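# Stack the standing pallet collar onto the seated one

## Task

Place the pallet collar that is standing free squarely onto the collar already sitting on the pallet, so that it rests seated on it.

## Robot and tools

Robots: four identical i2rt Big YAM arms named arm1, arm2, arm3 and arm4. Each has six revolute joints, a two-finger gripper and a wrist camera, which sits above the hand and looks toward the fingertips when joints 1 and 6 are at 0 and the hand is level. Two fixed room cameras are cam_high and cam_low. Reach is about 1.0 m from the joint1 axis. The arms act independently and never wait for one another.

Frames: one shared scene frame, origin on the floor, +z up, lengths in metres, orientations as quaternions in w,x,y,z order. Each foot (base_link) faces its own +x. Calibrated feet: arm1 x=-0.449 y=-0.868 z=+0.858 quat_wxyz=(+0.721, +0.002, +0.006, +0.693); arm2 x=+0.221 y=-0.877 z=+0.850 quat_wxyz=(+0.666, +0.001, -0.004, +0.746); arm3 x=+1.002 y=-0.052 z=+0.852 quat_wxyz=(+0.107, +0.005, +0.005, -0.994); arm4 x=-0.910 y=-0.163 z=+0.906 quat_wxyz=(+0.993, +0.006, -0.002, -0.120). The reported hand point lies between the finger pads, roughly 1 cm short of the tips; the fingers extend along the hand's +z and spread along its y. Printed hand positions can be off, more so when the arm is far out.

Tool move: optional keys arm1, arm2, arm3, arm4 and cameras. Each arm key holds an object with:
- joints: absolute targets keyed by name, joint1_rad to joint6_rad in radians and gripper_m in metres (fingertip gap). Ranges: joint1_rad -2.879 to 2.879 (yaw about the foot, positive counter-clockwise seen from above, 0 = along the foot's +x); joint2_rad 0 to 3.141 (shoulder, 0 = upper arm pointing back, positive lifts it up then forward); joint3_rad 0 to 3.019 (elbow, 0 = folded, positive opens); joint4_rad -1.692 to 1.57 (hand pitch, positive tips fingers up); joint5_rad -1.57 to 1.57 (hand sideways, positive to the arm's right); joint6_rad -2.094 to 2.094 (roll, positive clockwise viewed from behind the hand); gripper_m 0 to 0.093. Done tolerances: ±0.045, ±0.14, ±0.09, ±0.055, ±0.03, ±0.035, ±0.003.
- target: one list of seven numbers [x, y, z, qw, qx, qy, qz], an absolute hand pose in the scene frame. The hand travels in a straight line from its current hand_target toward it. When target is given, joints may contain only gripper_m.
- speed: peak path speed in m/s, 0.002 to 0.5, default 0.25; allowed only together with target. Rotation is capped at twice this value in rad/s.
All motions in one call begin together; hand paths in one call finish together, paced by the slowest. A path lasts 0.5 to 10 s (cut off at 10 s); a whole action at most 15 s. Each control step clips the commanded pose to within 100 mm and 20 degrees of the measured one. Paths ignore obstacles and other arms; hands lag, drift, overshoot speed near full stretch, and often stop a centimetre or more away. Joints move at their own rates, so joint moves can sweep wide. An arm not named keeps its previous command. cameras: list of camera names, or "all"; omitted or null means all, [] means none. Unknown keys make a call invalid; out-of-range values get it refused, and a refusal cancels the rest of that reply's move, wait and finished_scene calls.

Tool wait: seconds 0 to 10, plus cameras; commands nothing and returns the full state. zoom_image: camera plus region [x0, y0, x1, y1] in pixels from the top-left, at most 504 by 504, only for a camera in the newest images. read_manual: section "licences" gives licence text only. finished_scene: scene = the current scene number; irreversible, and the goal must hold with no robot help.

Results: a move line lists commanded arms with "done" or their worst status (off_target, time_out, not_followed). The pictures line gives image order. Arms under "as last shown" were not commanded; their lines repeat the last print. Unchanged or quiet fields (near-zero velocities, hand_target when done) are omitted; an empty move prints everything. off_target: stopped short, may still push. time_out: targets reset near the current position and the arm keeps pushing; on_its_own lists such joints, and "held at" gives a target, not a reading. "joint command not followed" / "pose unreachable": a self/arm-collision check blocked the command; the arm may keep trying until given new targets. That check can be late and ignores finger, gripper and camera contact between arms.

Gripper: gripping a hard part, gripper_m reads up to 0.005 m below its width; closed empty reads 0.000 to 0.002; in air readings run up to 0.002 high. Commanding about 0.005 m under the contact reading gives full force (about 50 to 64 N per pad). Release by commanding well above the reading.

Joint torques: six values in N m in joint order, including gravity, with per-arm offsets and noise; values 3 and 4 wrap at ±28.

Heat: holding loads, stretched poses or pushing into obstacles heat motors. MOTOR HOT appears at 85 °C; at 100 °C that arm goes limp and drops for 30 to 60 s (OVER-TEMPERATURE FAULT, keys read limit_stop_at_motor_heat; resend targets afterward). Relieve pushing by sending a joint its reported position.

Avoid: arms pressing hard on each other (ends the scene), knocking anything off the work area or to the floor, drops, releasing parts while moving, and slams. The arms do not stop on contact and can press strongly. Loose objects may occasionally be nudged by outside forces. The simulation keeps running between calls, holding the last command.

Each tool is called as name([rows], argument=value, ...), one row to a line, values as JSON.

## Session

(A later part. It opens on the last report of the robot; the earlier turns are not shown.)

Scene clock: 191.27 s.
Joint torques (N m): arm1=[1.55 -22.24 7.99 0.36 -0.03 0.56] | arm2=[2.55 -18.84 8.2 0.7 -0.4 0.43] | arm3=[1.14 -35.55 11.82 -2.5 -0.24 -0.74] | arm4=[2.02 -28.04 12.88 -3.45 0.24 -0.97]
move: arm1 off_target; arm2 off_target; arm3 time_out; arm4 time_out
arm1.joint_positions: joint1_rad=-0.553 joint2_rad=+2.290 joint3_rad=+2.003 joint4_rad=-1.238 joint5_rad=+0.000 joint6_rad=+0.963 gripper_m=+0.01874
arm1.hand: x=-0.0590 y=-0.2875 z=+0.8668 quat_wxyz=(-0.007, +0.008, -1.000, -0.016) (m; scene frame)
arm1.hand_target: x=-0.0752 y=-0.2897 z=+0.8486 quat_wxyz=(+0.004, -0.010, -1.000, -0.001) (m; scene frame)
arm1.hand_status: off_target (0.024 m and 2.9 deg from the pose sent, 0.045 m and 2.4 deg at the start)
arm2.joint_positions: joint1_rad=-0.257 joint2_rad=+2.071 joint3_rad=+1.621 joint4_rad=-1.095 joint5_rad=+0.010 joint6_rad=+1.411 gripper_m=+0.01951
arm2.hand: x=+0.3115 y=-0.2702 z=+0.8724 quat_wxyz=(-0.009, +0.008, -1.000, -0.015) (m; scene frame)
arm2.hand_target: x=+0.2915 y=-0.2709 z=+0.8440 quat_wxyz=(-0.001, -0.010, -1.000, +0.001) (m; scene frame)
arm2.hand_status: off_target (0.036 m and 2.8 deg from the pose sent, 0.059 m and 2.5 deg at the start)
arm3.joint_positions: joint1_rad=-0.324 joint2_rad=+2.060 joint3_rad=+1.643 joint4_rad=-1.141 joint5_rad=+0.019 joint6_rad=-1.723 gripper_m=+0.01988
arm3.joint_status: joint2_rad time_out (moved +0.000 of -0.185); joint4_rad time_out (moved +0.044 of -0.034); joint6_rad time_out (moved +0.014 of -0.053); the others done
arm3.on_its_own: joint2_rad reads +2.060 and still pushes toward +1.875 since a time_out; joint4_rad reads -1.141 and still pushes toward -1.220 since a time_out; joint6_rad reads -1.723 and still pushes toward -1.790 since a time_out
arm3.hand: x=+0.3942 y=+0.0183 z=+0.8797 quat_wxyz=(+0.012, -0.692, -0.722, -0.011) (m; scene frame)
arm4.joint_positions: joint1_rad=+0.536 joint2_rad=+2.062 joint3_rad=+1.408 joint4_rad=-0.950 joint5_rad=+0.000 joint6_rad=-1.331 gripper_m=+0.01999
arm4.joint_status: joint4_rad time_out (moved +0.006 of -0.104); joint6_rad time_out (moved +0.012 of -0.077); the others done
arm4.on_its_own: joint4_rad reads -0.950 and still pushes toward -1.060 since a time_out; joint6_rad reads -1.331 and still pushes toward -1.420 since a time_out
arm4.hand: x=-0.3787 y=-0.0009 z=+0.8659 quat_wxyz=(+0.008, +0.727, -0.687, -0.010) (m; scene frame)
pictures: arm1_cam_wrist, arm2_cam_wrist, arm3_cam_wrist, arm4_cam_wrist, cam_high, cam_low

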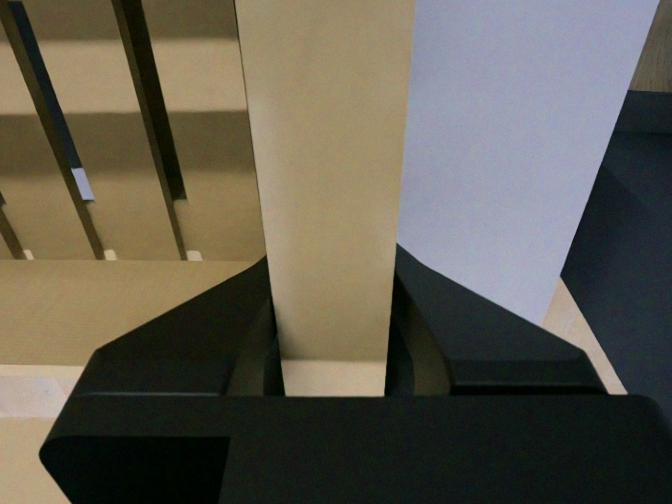

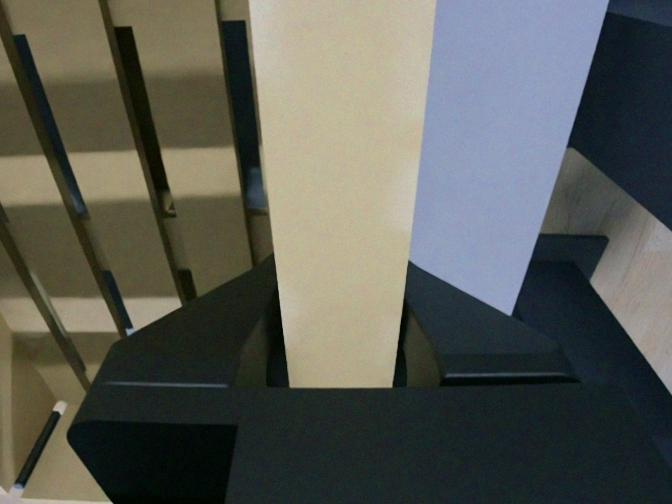

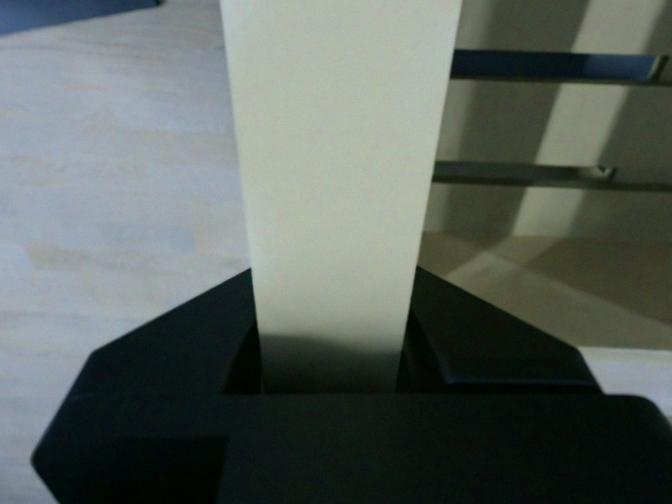

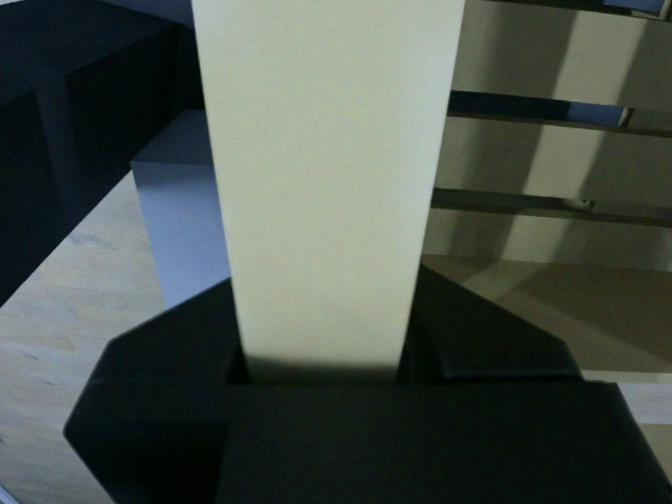

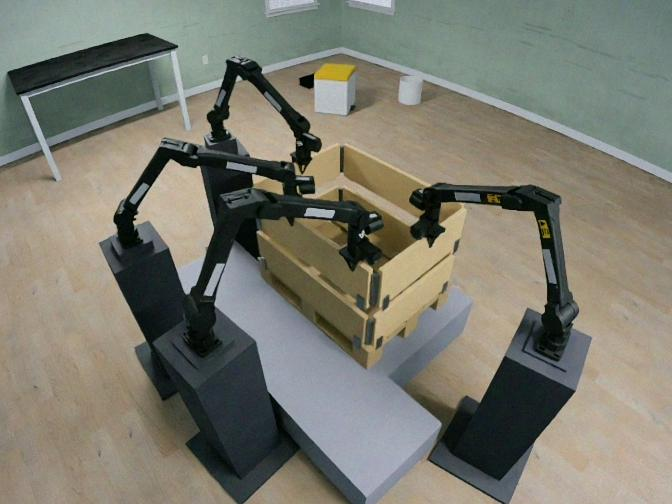

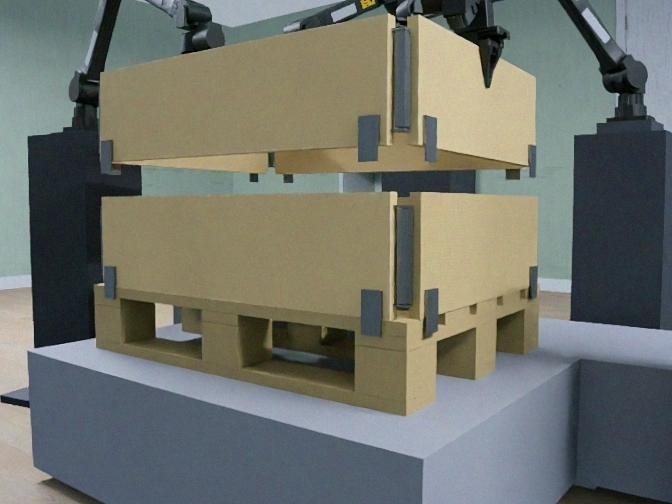

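move(arm1={"target":[-0.080,-0.300,0.813,0,0.010,1,0],"speed":0.06}, arm2={"target":[0.285,-0.279,0.806,0,0.010,1,0],"speed":0.06}, arm3={"joints":{"joint1_rad":-0.318,"joint2_rad":1.945,"joint3_rad":1.70,"joint4_rad":-1.16,"joint6_rad":-1.79}}, arm4={"joints":{"joint1_rad":0.545,"joint2_rad":1.99,"joint3_rad":1.44,"joint4_rad":-1.00,"joint6_rad":-1.42}})

zoom_image(camera="cam_low", region=[90, 0, 590, 350])

zoom_image(camera="cam_high", region=[220, 120, 500, 380])

Scene clock: 199.30 s.
Joint torques (N m): arm1=[1.32 -21.71 7.69 0.17 0.1 0.54] | arm2=[2.61 -18.78 7.42 0.69 -0.36 0.42] | arm3=[1.2 -35.31 12.45 -2.26 -0.09 -0.97] | arm4=[2.32 -29.1 10.15 -2.97 0.33 -0.98]
Motor temperatures (°C): arm1=[30 50 48 29 30 27 32] | arm2=[30 40 39 29 29 27 31] | arm3=[27 67 62 33 28 29 31] | arm4=[32 49 50 28 36 33 32]
move: arm1 off_target; arm2 off_target; arm3 time_out; arm4 time_out
arm1.joint_positions: joint1_rad=-0.551 joint2_rad=+2.295 joint3_rad=+1.916 joint4_rad=-1.139 joint5_rad=+0.005 joint6_rad=+0.963 gripper_m=+0.01874
arm1.hand: x=-0.0643 y=-0.2941 z=+0.8328 quat_wxyz=(-0.012, +0.009, -1.000, -0.018) (m; scene frame)
arm1.hand_target: x=-0.0798 y=-0.3002 z=+0.8133 quat_wxyz=(+0.000, -0.009, -1.000, +0.000) (m; scene frame)
arm1.hand_status: off_target (0.026 m and 3.3 deg from the pose sent, 0.059 m and 2.9 deg at the start)
arm2.joint_positions: joint1_rad=-0.249 joint2_rad=+2.098 joint3_rad=+1.560 joint4_rad=-1.002 joint5_rad=+0.006 joint6_rad=+1.419 gripper_m=+0.01951
arm2.hand: x=+0.3054 y=-0.2757 z=+0.8361 quat_wxyz=(-0.007, +0.008, -1.000, -0.018) (m; scene frame)
arm2.hand_target: x=+0.2852 y=-0.2805 z=+0.8070 quat_wxyz=(+0.000, -0.009, -1.000, +0.000) (m; scene frame)
arm2.hand_status: off_target (0.036 m and 3.0 deg from the pose sent, 0.072 m and 2.8 deg at the start)
arm3.joint_positions: joint1_rad=-0.318 joint2_rad=+2.122 joint3_rad=+1.641 joint4_rad=-1.089 joint5_rad=+0.015 joint6_rad=-1.700 gripper_m=+0.02002
arm3.joint_status: joint2_rad time_out (moved +0.062 of -0.115); joint4_rad time_out (moved +0.052 of -0.019); joint6_rad time_out (moved +0.023 of -0.067); the others done
arm3.on_its_own: joint2_rad reads +2.122 and still pushes toward +1.945 since a time_out; joint4_rad reads -1.089 and still pushes toward -1.160 since a time_out; joint6_rad reads -1.700 and still pushes toward -1.790 since a time_out
arm3.hand: x=+0.3892 y=+0.0142 z=+0.8422 quat_wxyz=(+0.006, -0.698, -0.716, -0.012) (m; scene frame)
arm4.joint_positions: joint1_rad=+0.524 joint2_rad=+2.123 joint3_rad=+1.403 joint4_rad=-0.906 joint5_rad=-0.003 joint6_rad=-1.329 gripper_m=+0.02085
arm4.joint_status: joint4_rad time_out (moved +0.044 of -0.050); joint6_rad time_out (moved +0.002 of -0.089); the others done
arm4.on_its_own: joint4_rad reads -0.906 and still pushes toward -1.000 since a time_out; joint6_rad reads -1.329 and still pushes toward -1.420 since a time_out
arm4.hand: x=-0.3795 y=-0.0072 z=+0.8317 quat_wxyz=(+0.016, +0.722, -0.692, -0.017) (m; scene frame)
pictures: arm1_cam_wrist, arm2_cam_wrist, arm3_cam_wrist, arm4_cam_wrist, cam_high, cam_low

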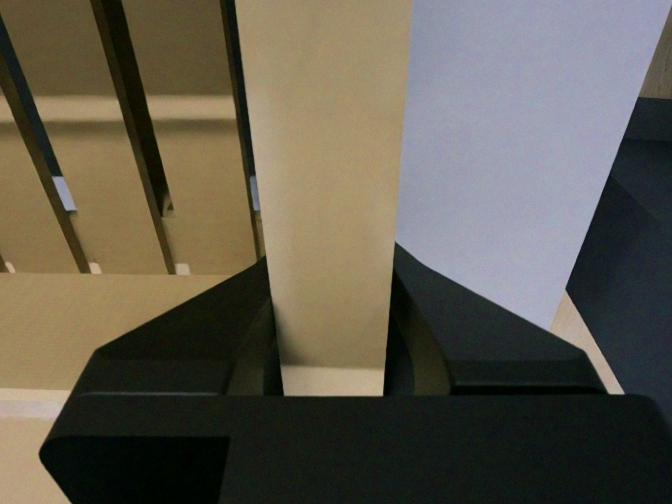

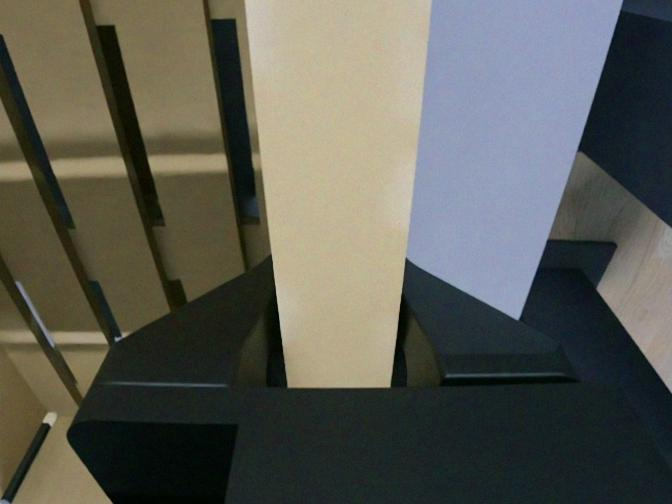

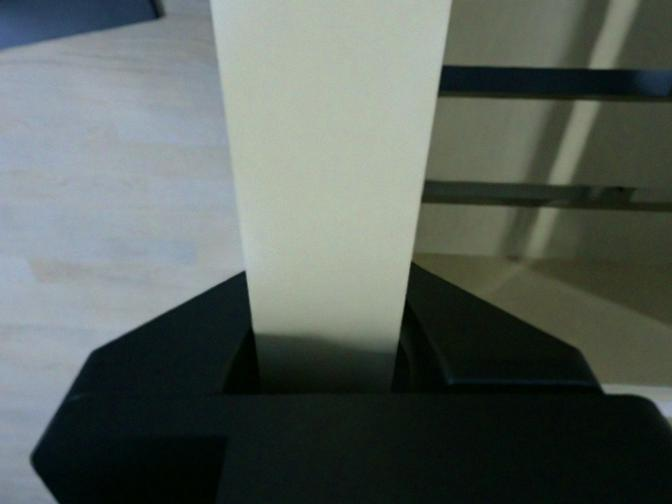

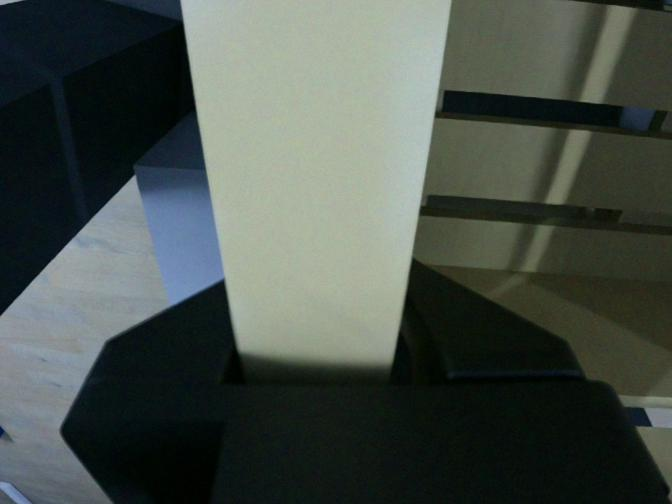

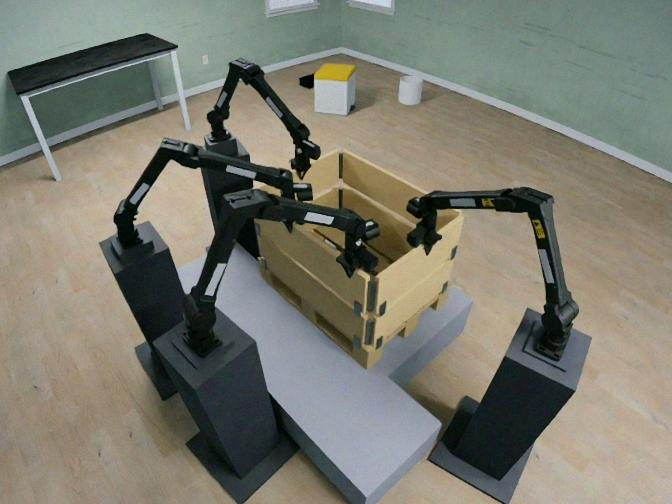

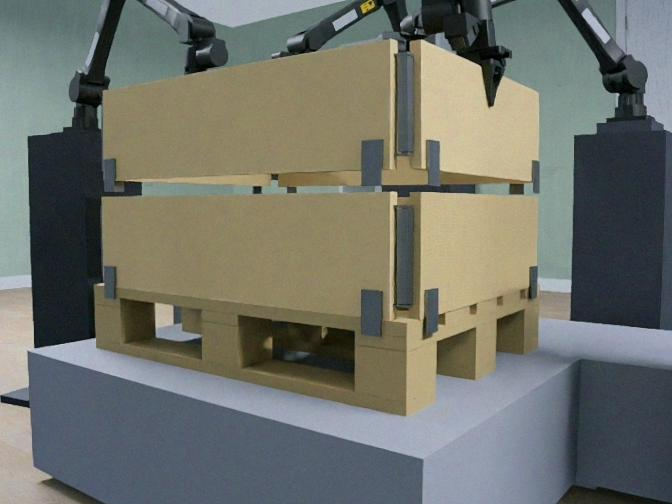

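Scaled by 1.008 from the camera's 672x504 image, which has a finer 960x720 frame.

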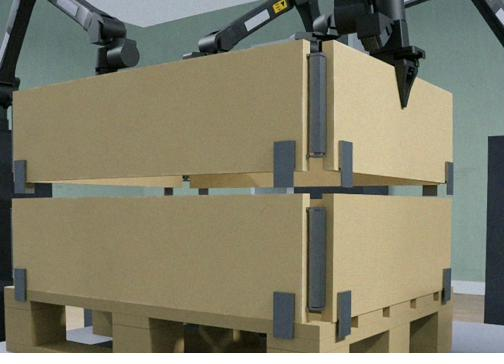

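Scaled by 1.800 from the camera's 672x504 image, which has a finer 960x720 frame.

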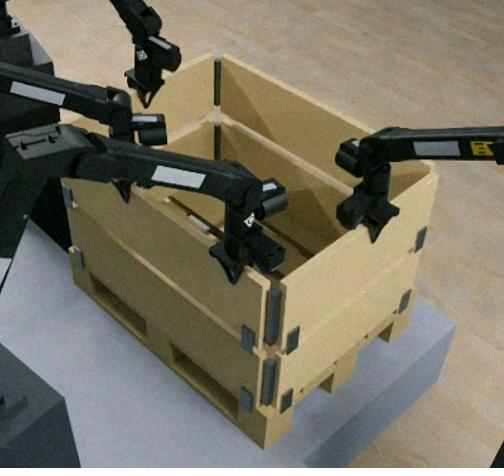

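move(arm1={"target":[-0.080,-0.286,0.787,0,0.010,1,0],"speed":0.05}, arm2={"target":[0.286,-0.265,0.783,0,0.010,1,0],"speed":0.05}, arm3={"joints":{"joint1_rad":-0.332,"joint2_rad":1.985,"joint3_rad":1.70,"joint4_rad":-1.12,"joint6_rad":-1.79}}, arm4={"joints":{"joint1_rad":0.562,"joint2_rad":2.03,"joint3_rad":1.43,"joint4_rad":-0.96,"joint6_rad":-1.42}})

zoom_image(camera="cam_low", region=[90, 0, 590, 350])

zoom_image(camera="cam_high", region=[220, 120, 500, 380])

Scene clock: 206.07 s.
Joint torques (N m): arm1=[1.79 -19.96 11.44 -0.21 0.06 0.59] | arm2=[2.37 -17.96 10.4 0.25 -0.22 0.42] | arm3=[0.32 -35.55 12.29 -2.25 -0.2 -0.97] | arm4=[3.37 -28.69 9.57 -2.97 0.4 -0.99]
move: arm1 off_target; arm2 off_target; arm3 time_out; arm4 time_out
arm1.joint_positions: joint1_rad=-0.546 joint2_rad=+2.332 joint3_rad=+1.916 joint4_rad=-1.109 joint5_rad=+0.006 joint6_rad=+0.969 gripper_m=+0.01871
arm1.hand: x=-0.0665 y=-0.2915 z=+0.8081 quat_wxyz=(-0.010, +0.008, -1.000, -0.015) (m; scene frame)
arm1.hand_target: x=-0.0801 y=-0.2868 z=+0.7874 quat_wxyz=(-0.001, -0.009, -1.000, -0.001) (m; scene frame)
arm1.hand_status: off_target (0.026 m and 2.9 deg from the pose sent, 0.049 m and 3.3 deg at the start)
arm2.joint_positions: joint1_rad=-0.246 joint2_rad=+2.148 joint3_rad=+1.566 joint4_rad=-0.968 joint5_rad=+0.005 joint6_rad=+1.420 gripper_m=+0.01951
arm2.hand: x=+0.3038 y=-0.2724 z=+0.8093 quat_wxyz=(-0.006, +0.009, -1.000, -0.014) (m; scene frame)
arm2.hand_target: x=+0.2866 y=-0.2666 z=+0.7837 quat_wxyz=(-0.001, -0.009, -1.000, -0.001) (m; scene frame)
arm2.hand_status: off_target (0.033 m and 2.7 deg from the pose sent, 0.057 m and 3.0 deg at the start)
arm3.joint_positions: joint1_rad=-0.321 joint2_rad=+2.161 joint3_rad=+1.641 joint4_rad=-1.049 joint5_rad=+0.018 joint6_rad=-1.699 gripper_m=+0.02003
arm3.joint_status: joint2_rad time_out (moved +0.040 of -0.137); joint4_rad time_out (moved +0.040 of -0.031); joint6_rad time_out (moved +0.002 of -0.090); the others done
arm3.on_its_own: joint2_rad reads +2.161 and still pushes toward +1.985 since a time_out; joint4_rad reads -1.049 and still pushes toward -1.120 since a time_out; joint6_rad reads -1.699 and still pushes toward -1.790 since a time_out
arm3.hand: x=+0.3858 y=+0.0173 z=+0.8185 quat_wxyz=(+0.007, -0.699, -0.715, -0.014) (m; scene frame)
arm4.joint_positions: joint1_rad=+0.529 joint2_rad=+2.157 joint3_rad=+1.397 joint4_rad=-0.866 joint5_rad=-0.004 joint6_rad=-1.329 gripper_m=+0.02085
arm4.joint_status: joint4_rad time_out (moved +0.040 of -0.054); joint6_rad time_out (moved +0.000 of -0.091); the others done
arm4.on_its_own: joint4_rad reads -0.866 and still pushes toward -0.960 since a time_out; joint6_rad reads -1.329 and still pushes toward -1.420 since a time_out
arm4.hand: x=-0.3811 y=-0.0046 z=+0.8111 quat_wxyz=(+0.016, +0.724, -0.690, -0.018) (m; scene frame)
pictures: arm1_cam_wrist, arm2_cam_wrist, arm3_cam_wrist, arm4_cam_wrist, cam_high, cam_low

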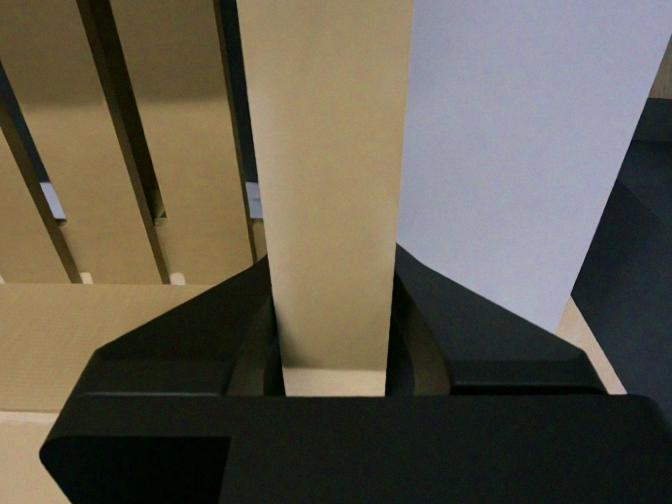

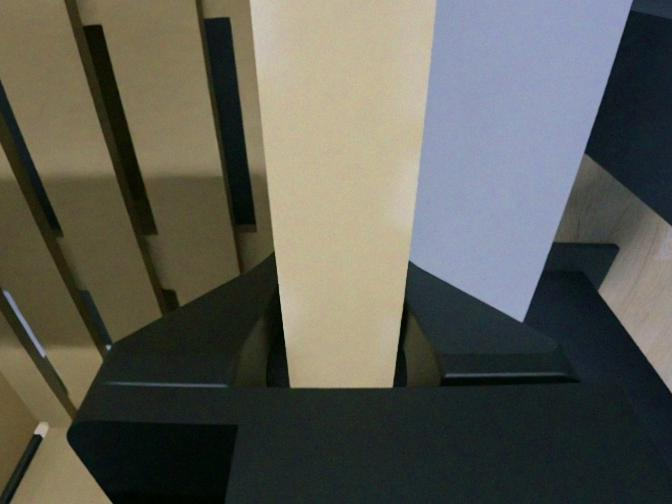

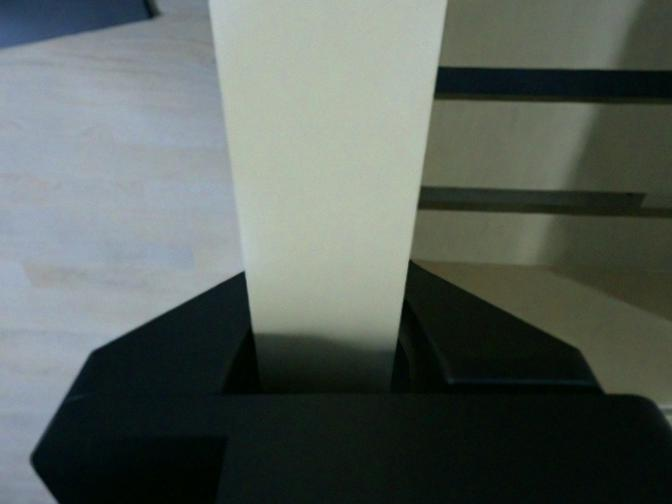

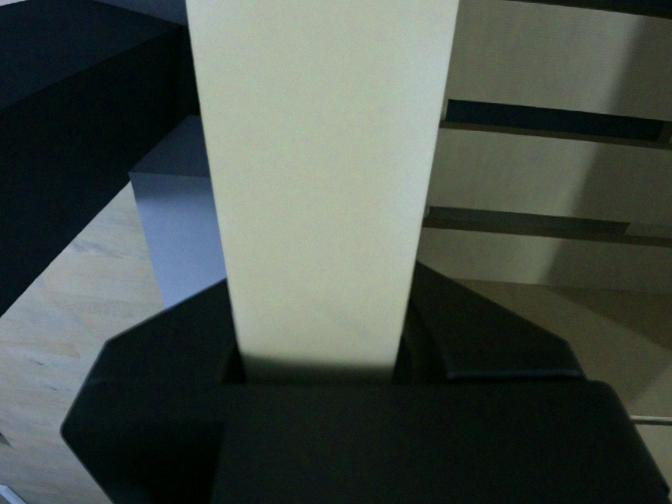

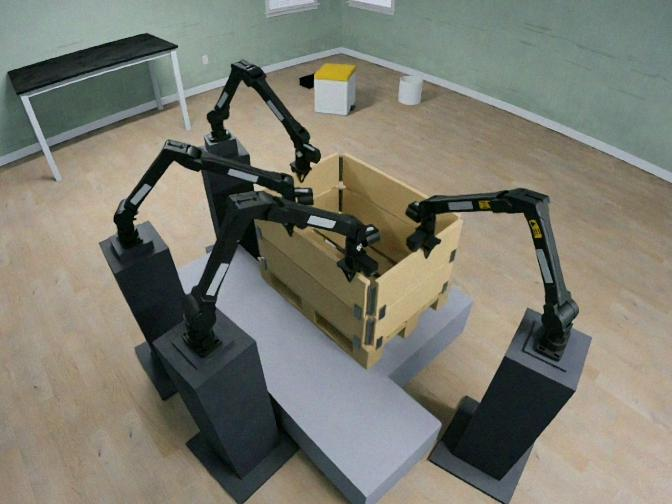

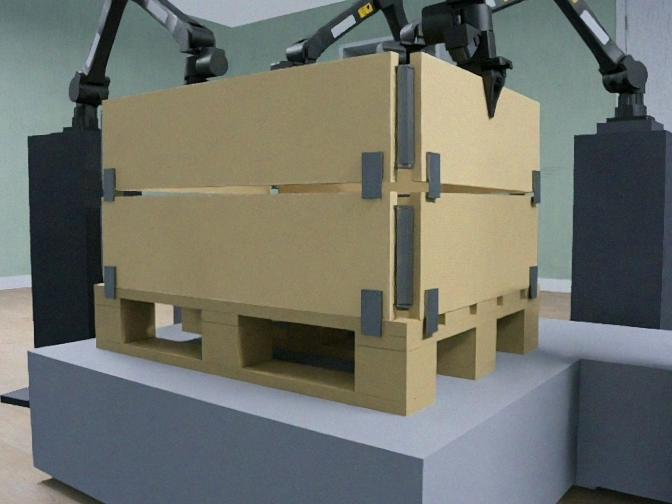

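Scaled by 1.008 from the camera's 672x504 image, which has a finer 960x720 frame.

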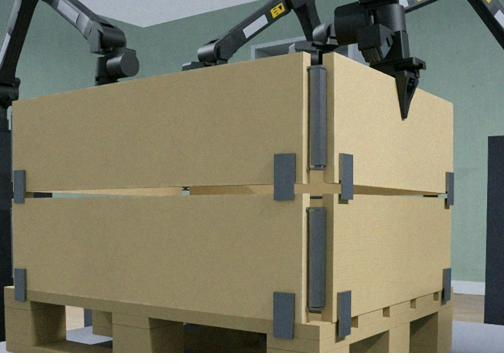

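Scaled by 1.800 from the camera's 672x504 image, which has a finer 960x720 frame.

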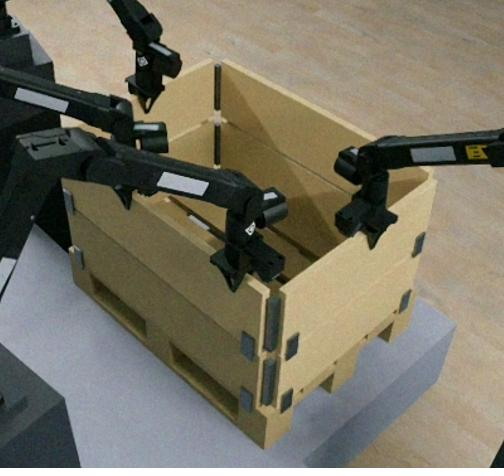

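move(arm1={"target":[-0.077,-0.275,0.770,0,0.010,1,0],"speed":0.05}, arm2={"target":[0.290,-0.254,0.768,0,0.010,1,0],"speed":0.05}, arm3={"joints":{"joint1_rad":-0.345,"joint2_rad":2.01,"joint3_rad":1.69,"joint4_rad":-1.095,"joint6_rad":-1.80}}, arm4={"joints":{"joint1_rad":0.58,"joint2_rad":2.06,"joint3_rad":1.42,"joint4_rad":-0.93,"joint6_rad":-1.40}})

zoom_image(camera="cam_low", region=[90, 0, 590, 350])

zoom_image(camera="cam_high", region=[220, 120, 500, 380])

Scene clock: 212.90 s.
Joint torques (N m): arm1=[1.73 -18.84 12.49 -0.25 0.06 0.61] | arm2=[2.02 -17.08 11.11 0.36 -0.22 0.37] | arm3=[0.38 -35.14 11.6 -2.14 -0.07 -0.96] | arm4=[3.55 -28.16 8.61 -2.84 0.08 -0.84]
move: arm1 off_target; arm2 off_target; arm3 time_out; arm4 time_out
arm1.joint_positions: joint1_rad=-0.539 joint2_rad=+2.364 joint3_rad=+1.953 joint4_rad=-1.119 joint5_rad=+0.009 joint6_rad=+0.972 gripper_m=+0.01870
arm1.hand: x=-0.0662 y=-0.2836 z=+0.7999 quat_wxyz=(-0.010, +0.010, -1.000, -0.012) (m; scene frame)
arm1.hand_target: x=-0.0790 y=-0.2790 z=+0.7706 quat_wxyz=(+0.001, -0.009, -1.000, +0.005) (m; scene frame)
arm1.hand_status: off_target (0.033 m and 2.9 deg from the pose sent, 0.043 m and 2.9 deg at the start)
arm2.joint_positions: joint1_rad=-0.245 joint2_rad=+2.178 joint3_rad=+1.597 joint4_rad=-0.968 joint5_rad=+0.003 joint6_rad=+1.420 gripper_m=+0.01951
arm2.hand: x=+0.3042 y=-0.2635 z=+0.8015 quat_wxyz=(-0.005, +0.009, -1.000, -0.014) (m; scene frame)
arm2.hand_target: x=+0.2898 y=-0.2572 z=+0.7690 quat_wxyz=(+0.000, -0.009, -1.000, +0.000) (m; scene frame)
arm2.hand_status: off_target (0.038 m and 2.8 deg from the pose sent, 0.047 m and 2.7 deg at the start)
arm3.joint_positions: joint1_rad=-0.335 joint2_rad=+2.180 joint3_rad=+1.638 joint4_rad=-1.028 joint5_rad=+0.010 joint6_rad=-1.713 gripper_m=+0.02003
arm3.joint_status: joint2_rad time_out (moved +0.019 of -0.151); joint4_rad time_out (moved +0.021 of -0.046); joint6_rad time_out (moved -0.014 of -0.101); the others done
arm3.on_its_own: joint2_rad reads +2.180 and still pushes toward +2.010 since a time_out; joint4_rad reads -1.028 and still pushes toward -1.095 since a time_out; joint6_rad reads -1.713 and still pushes toward -1.800 since a time_out
arm3.hand: x=+0.3858 y=+0.0249 z=+0.8062 quat_wxyz=(+0.004, -0.699, -0.715, -0.011) (m; scene frame)
arm4.joint_positions: joint1_rad=+0.544 joint2_rad=+2.180 joint3_rad=+1.397 joint4_rad=-0.840 joint5_rad=+0.005 joint6_rad=-1.325 gripper_m=+0.02085
arm4.joint_status: joint4_rad time_out (moved +0.026 of -0.064); joint6_rad time_out (moved +0.005 of -0.071); the others done
arm4.on_its_own: joint4_rad reads -0.840 and still pushes toward -0.930 since a time_out; joint6_rad reads -1.325 and still pushes toward -1.400 since a time_out
arm4.hand: x=-0.3822 y=+0.0021 z=+0.7989 quat_wxyz=(+0.017, +0.727, -0.686, -0.012) (m; scene frame)
pictures: arm1_cam_wrist, arm2_cam_wrist, arm3_cam_wrist, arm4_cam_wrist, cam_high, cam_low

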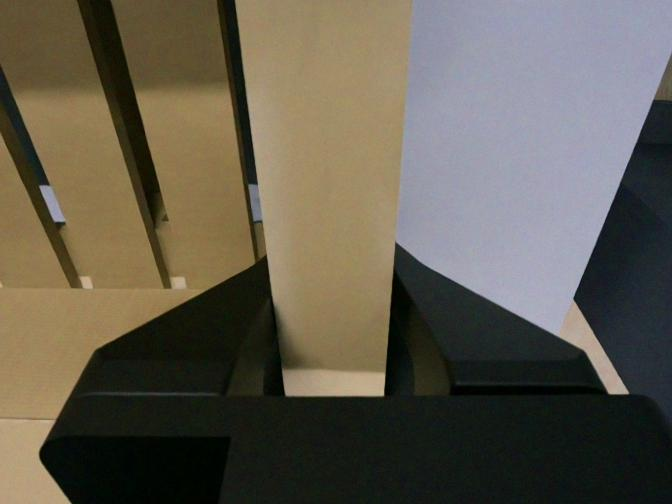

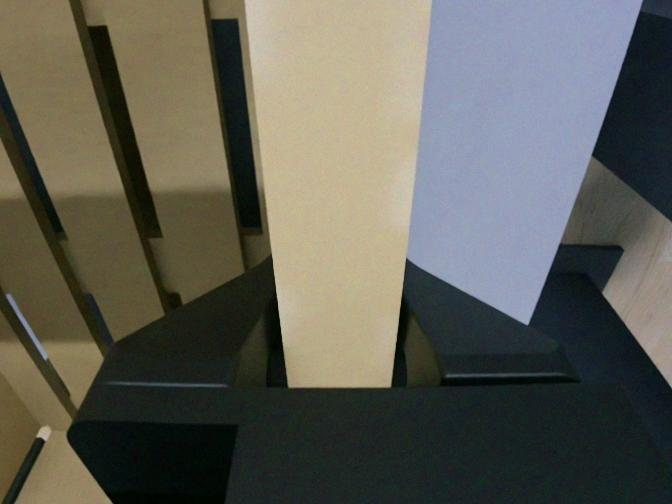

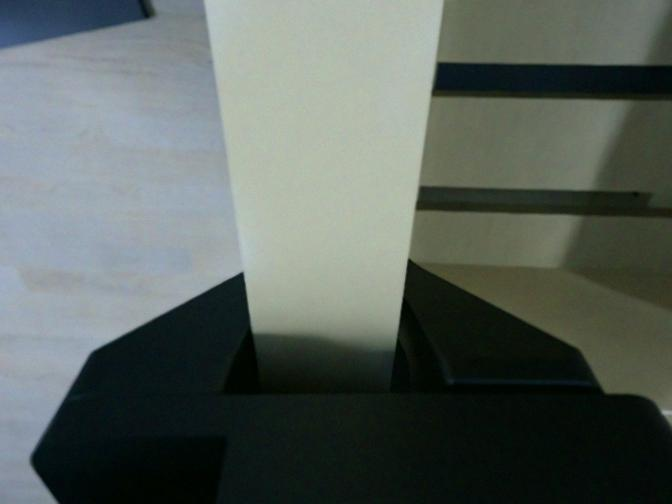

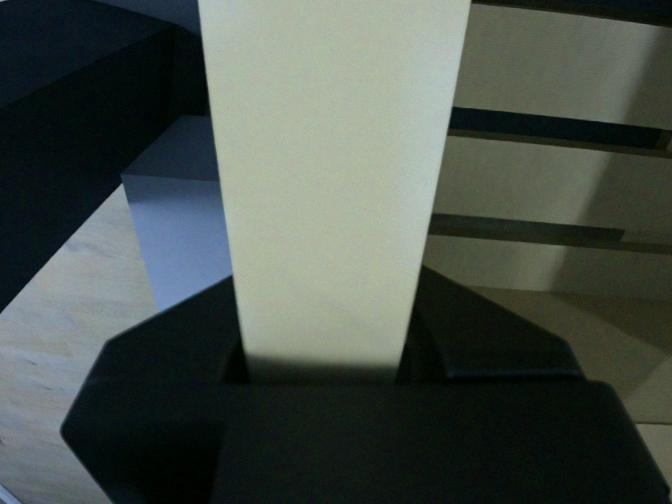

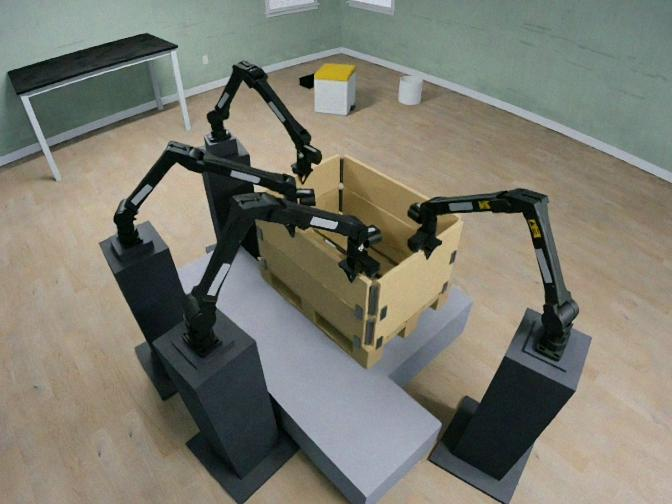

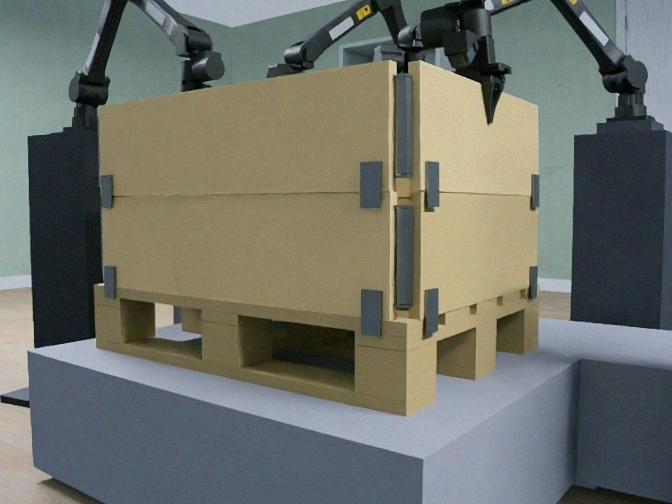

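Scaled by 1.008 from the camera's 672x504 image, which has a finer 960x720 frame.

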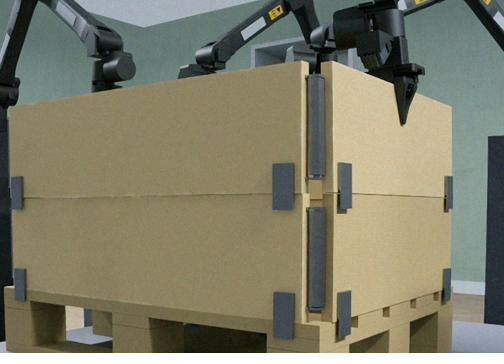

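Scaled by 1.800 from the camera's 672x504 image, which has a finer 960x720 frame.

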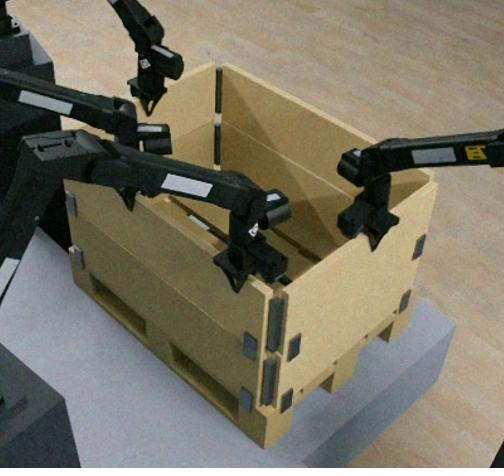

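move(arm1={"target":[-0.069,-0.281,0.788,0,0.0,1,0],"speed":0.05}, arm2={"target":[0.299,-0.261,0.790,0,-0.002,1,0],"speed":0.05}, arm3={"joints":{"joint2_rad":2.10,"joint3_rad":1.67,"joint4_rad":-1.06,"joint6_rad":-1.76}}, arm4={"joints":{"joint2_rad":2.12,"joint3_rad":1.41,"joint4_rad":-0.88,"joint6_rad":-1.36,"joint1_rad":0.56}})

zoom_image(camera="cam_low", region=[90, 0, 590, 350])

Scene clock: 219.27 s.
Joint torques (N m): arm1=[0.62 -20.6 13.09 -0.55 -0.08 0.27] | arm2=[0.85 -20.42 10.3 -0.46 -0.22 0.03] | arm3=[0.44 -27.81 10.24 -1.16 -0.08 -0.54] | arm4=[1.73 -23.94 7.87 -1.37 0.08 -0.61]
move: arm1 off_target; arm2 off_target; arm3 time_out; arm4 time_out
arm1.joint_positions: joint1_rad=-0.539 joint2_rad=+2.364 joint3_rad=+1.955 joint4_rad=-1.120 joint5_rad=+0.008 joint6_rad=+0.972 gripper_m=+0.01870
arm1.hand: x=-0.0662 y=-0.2831 z=+0.8006 quat_wxyz=(-0.009, +0.010, -1.000, -0.013) (m; scene frame)
arm1.hand_target: x=-0.0681 y=-0.2791 z=+0.7881 quat_wxyz=(-0.002, +0.000, -1.000, -0.005) (m; scene frame)
arm1.hand_status: off_target (0.013 m and 2.2 deg from the pose sent, 0.013 m and 2.1 deg at the start)
arm2.joint_positions: joint1_rad=-0.245 joint2_rad=+2.178 joint3_rad=+1.599 joint4_rad=-0.973 joint5_rad=+0.003 joint6_rad=+1.420 gripper_m=+0.01951
arm2.hand: x=+0.3042 y=-0.2638 z=+0.8021 quat_wxyz=(-0.005, +0.009, -1.000, -0.013) (m; scene frame)
arm2.hand_target: x=+0.2991 y=-0.2602 z=+0.7902 quat_wxyz=(+0.000, +0.002, -1.000, -0.003) (m; scene frame)
arm2.hand_status: off_target (0.013 m and 1.8 deg from the pose sent, 0.013 m and 1.9 deg at the start)
arm3.joint_positions: joint1_rad=-0.335 joint2_rad=+2.186 joint3_rad=+1.635 joint4_rad=-1.021 joint5_rad=+0.010 joint6_rad=-1.713 gripper_m=+0.02003
arm3.joint_status: joint6_rad time_out (moved +0.000 of -0.047); the others done
arm3.on_its_own: joint6_rad reads -1.713 and still pushes toward -1.760 since a time_out
arm3.hand: x=+0.3865 y=+0.0249 z=+0.8020 quat_wxyz=(+0.003, -0.699, -0.715, -0.011) (m; scene frame)
arm4.joint_positions: joint1_rad=+0.544 joint2_rad=+2.183 joint3_rad=+1.395 joint4_rad=-0.830 joint5_rad=+0.005 joint6_rad=-1.308 gripper_m=+0.02028
arm4.joint_status: joint6_rad time_out (moved +0.017 of -0.035); the others done
arm4.on_its_own: joint6_rad reads -1.308 and still pushes toward -1.360 since a time_out
arm4.hand: x=-0.3816 y=+0.0023 z=+0.7966 quat_wxyz=(+0.016, +0.721, -0.692, -0.011) (m; scene frame)
pictures: arm1_cam_wrist, arm2_cam_wrist, arm3_cam_wrist, arm4_cam_wrist, cam_high, cam_low

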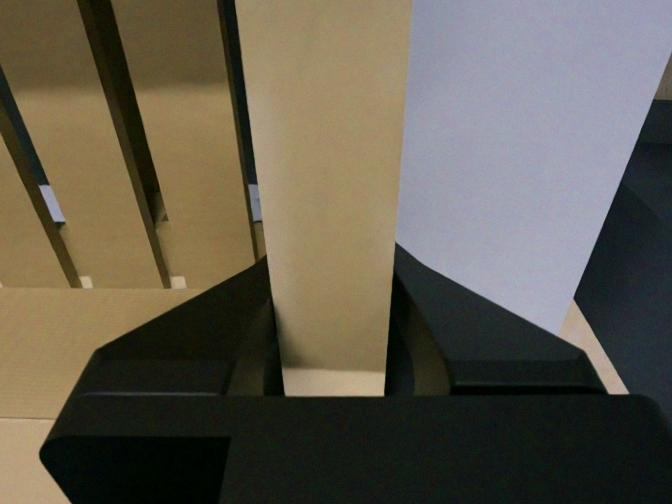

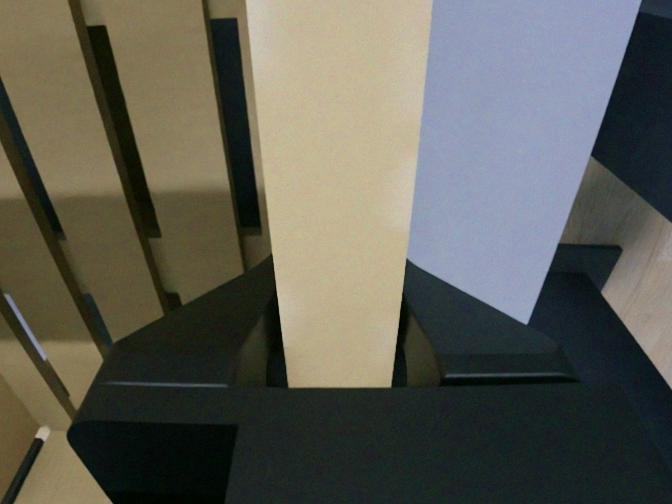

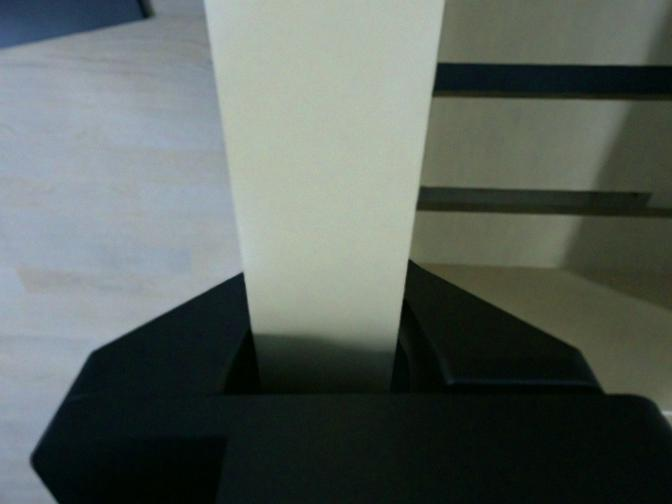

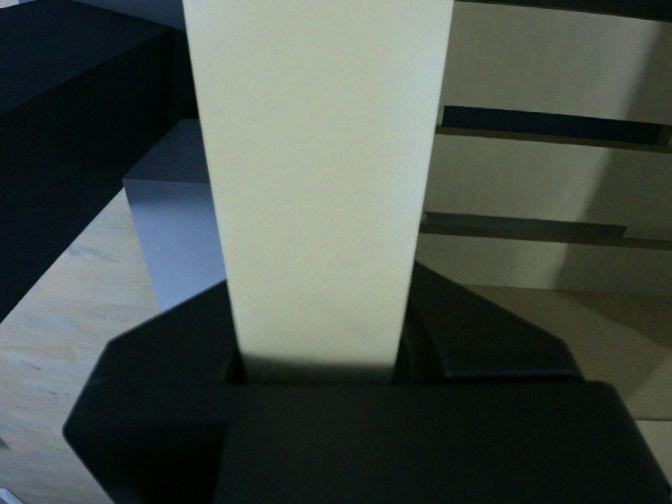

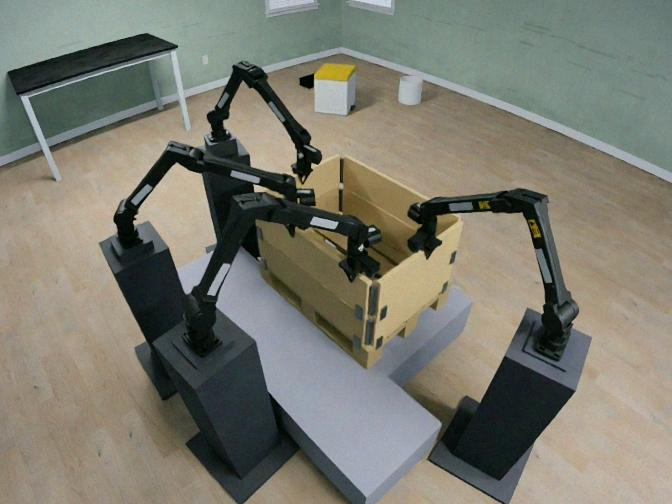

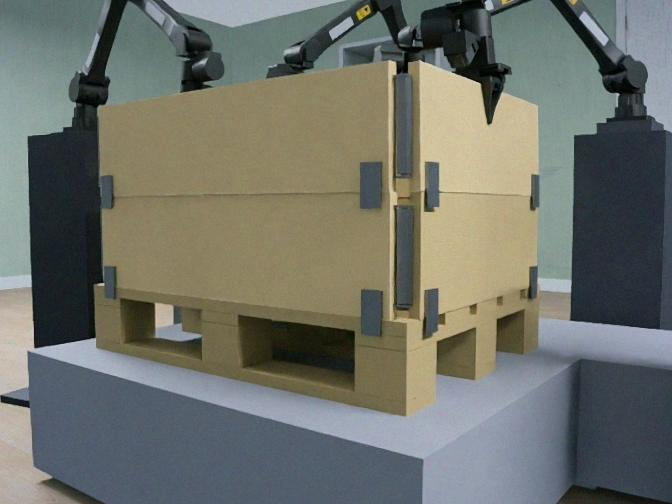

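Scaled by 1.008 from the camera's 672x504 image, which has a finer 960x720 frame.

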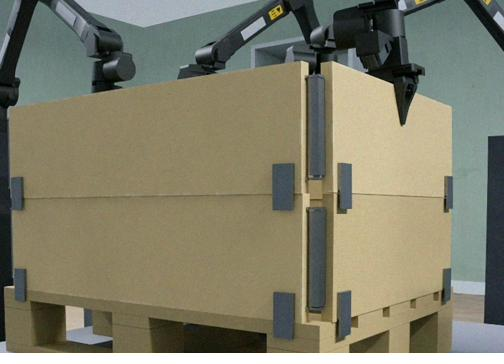

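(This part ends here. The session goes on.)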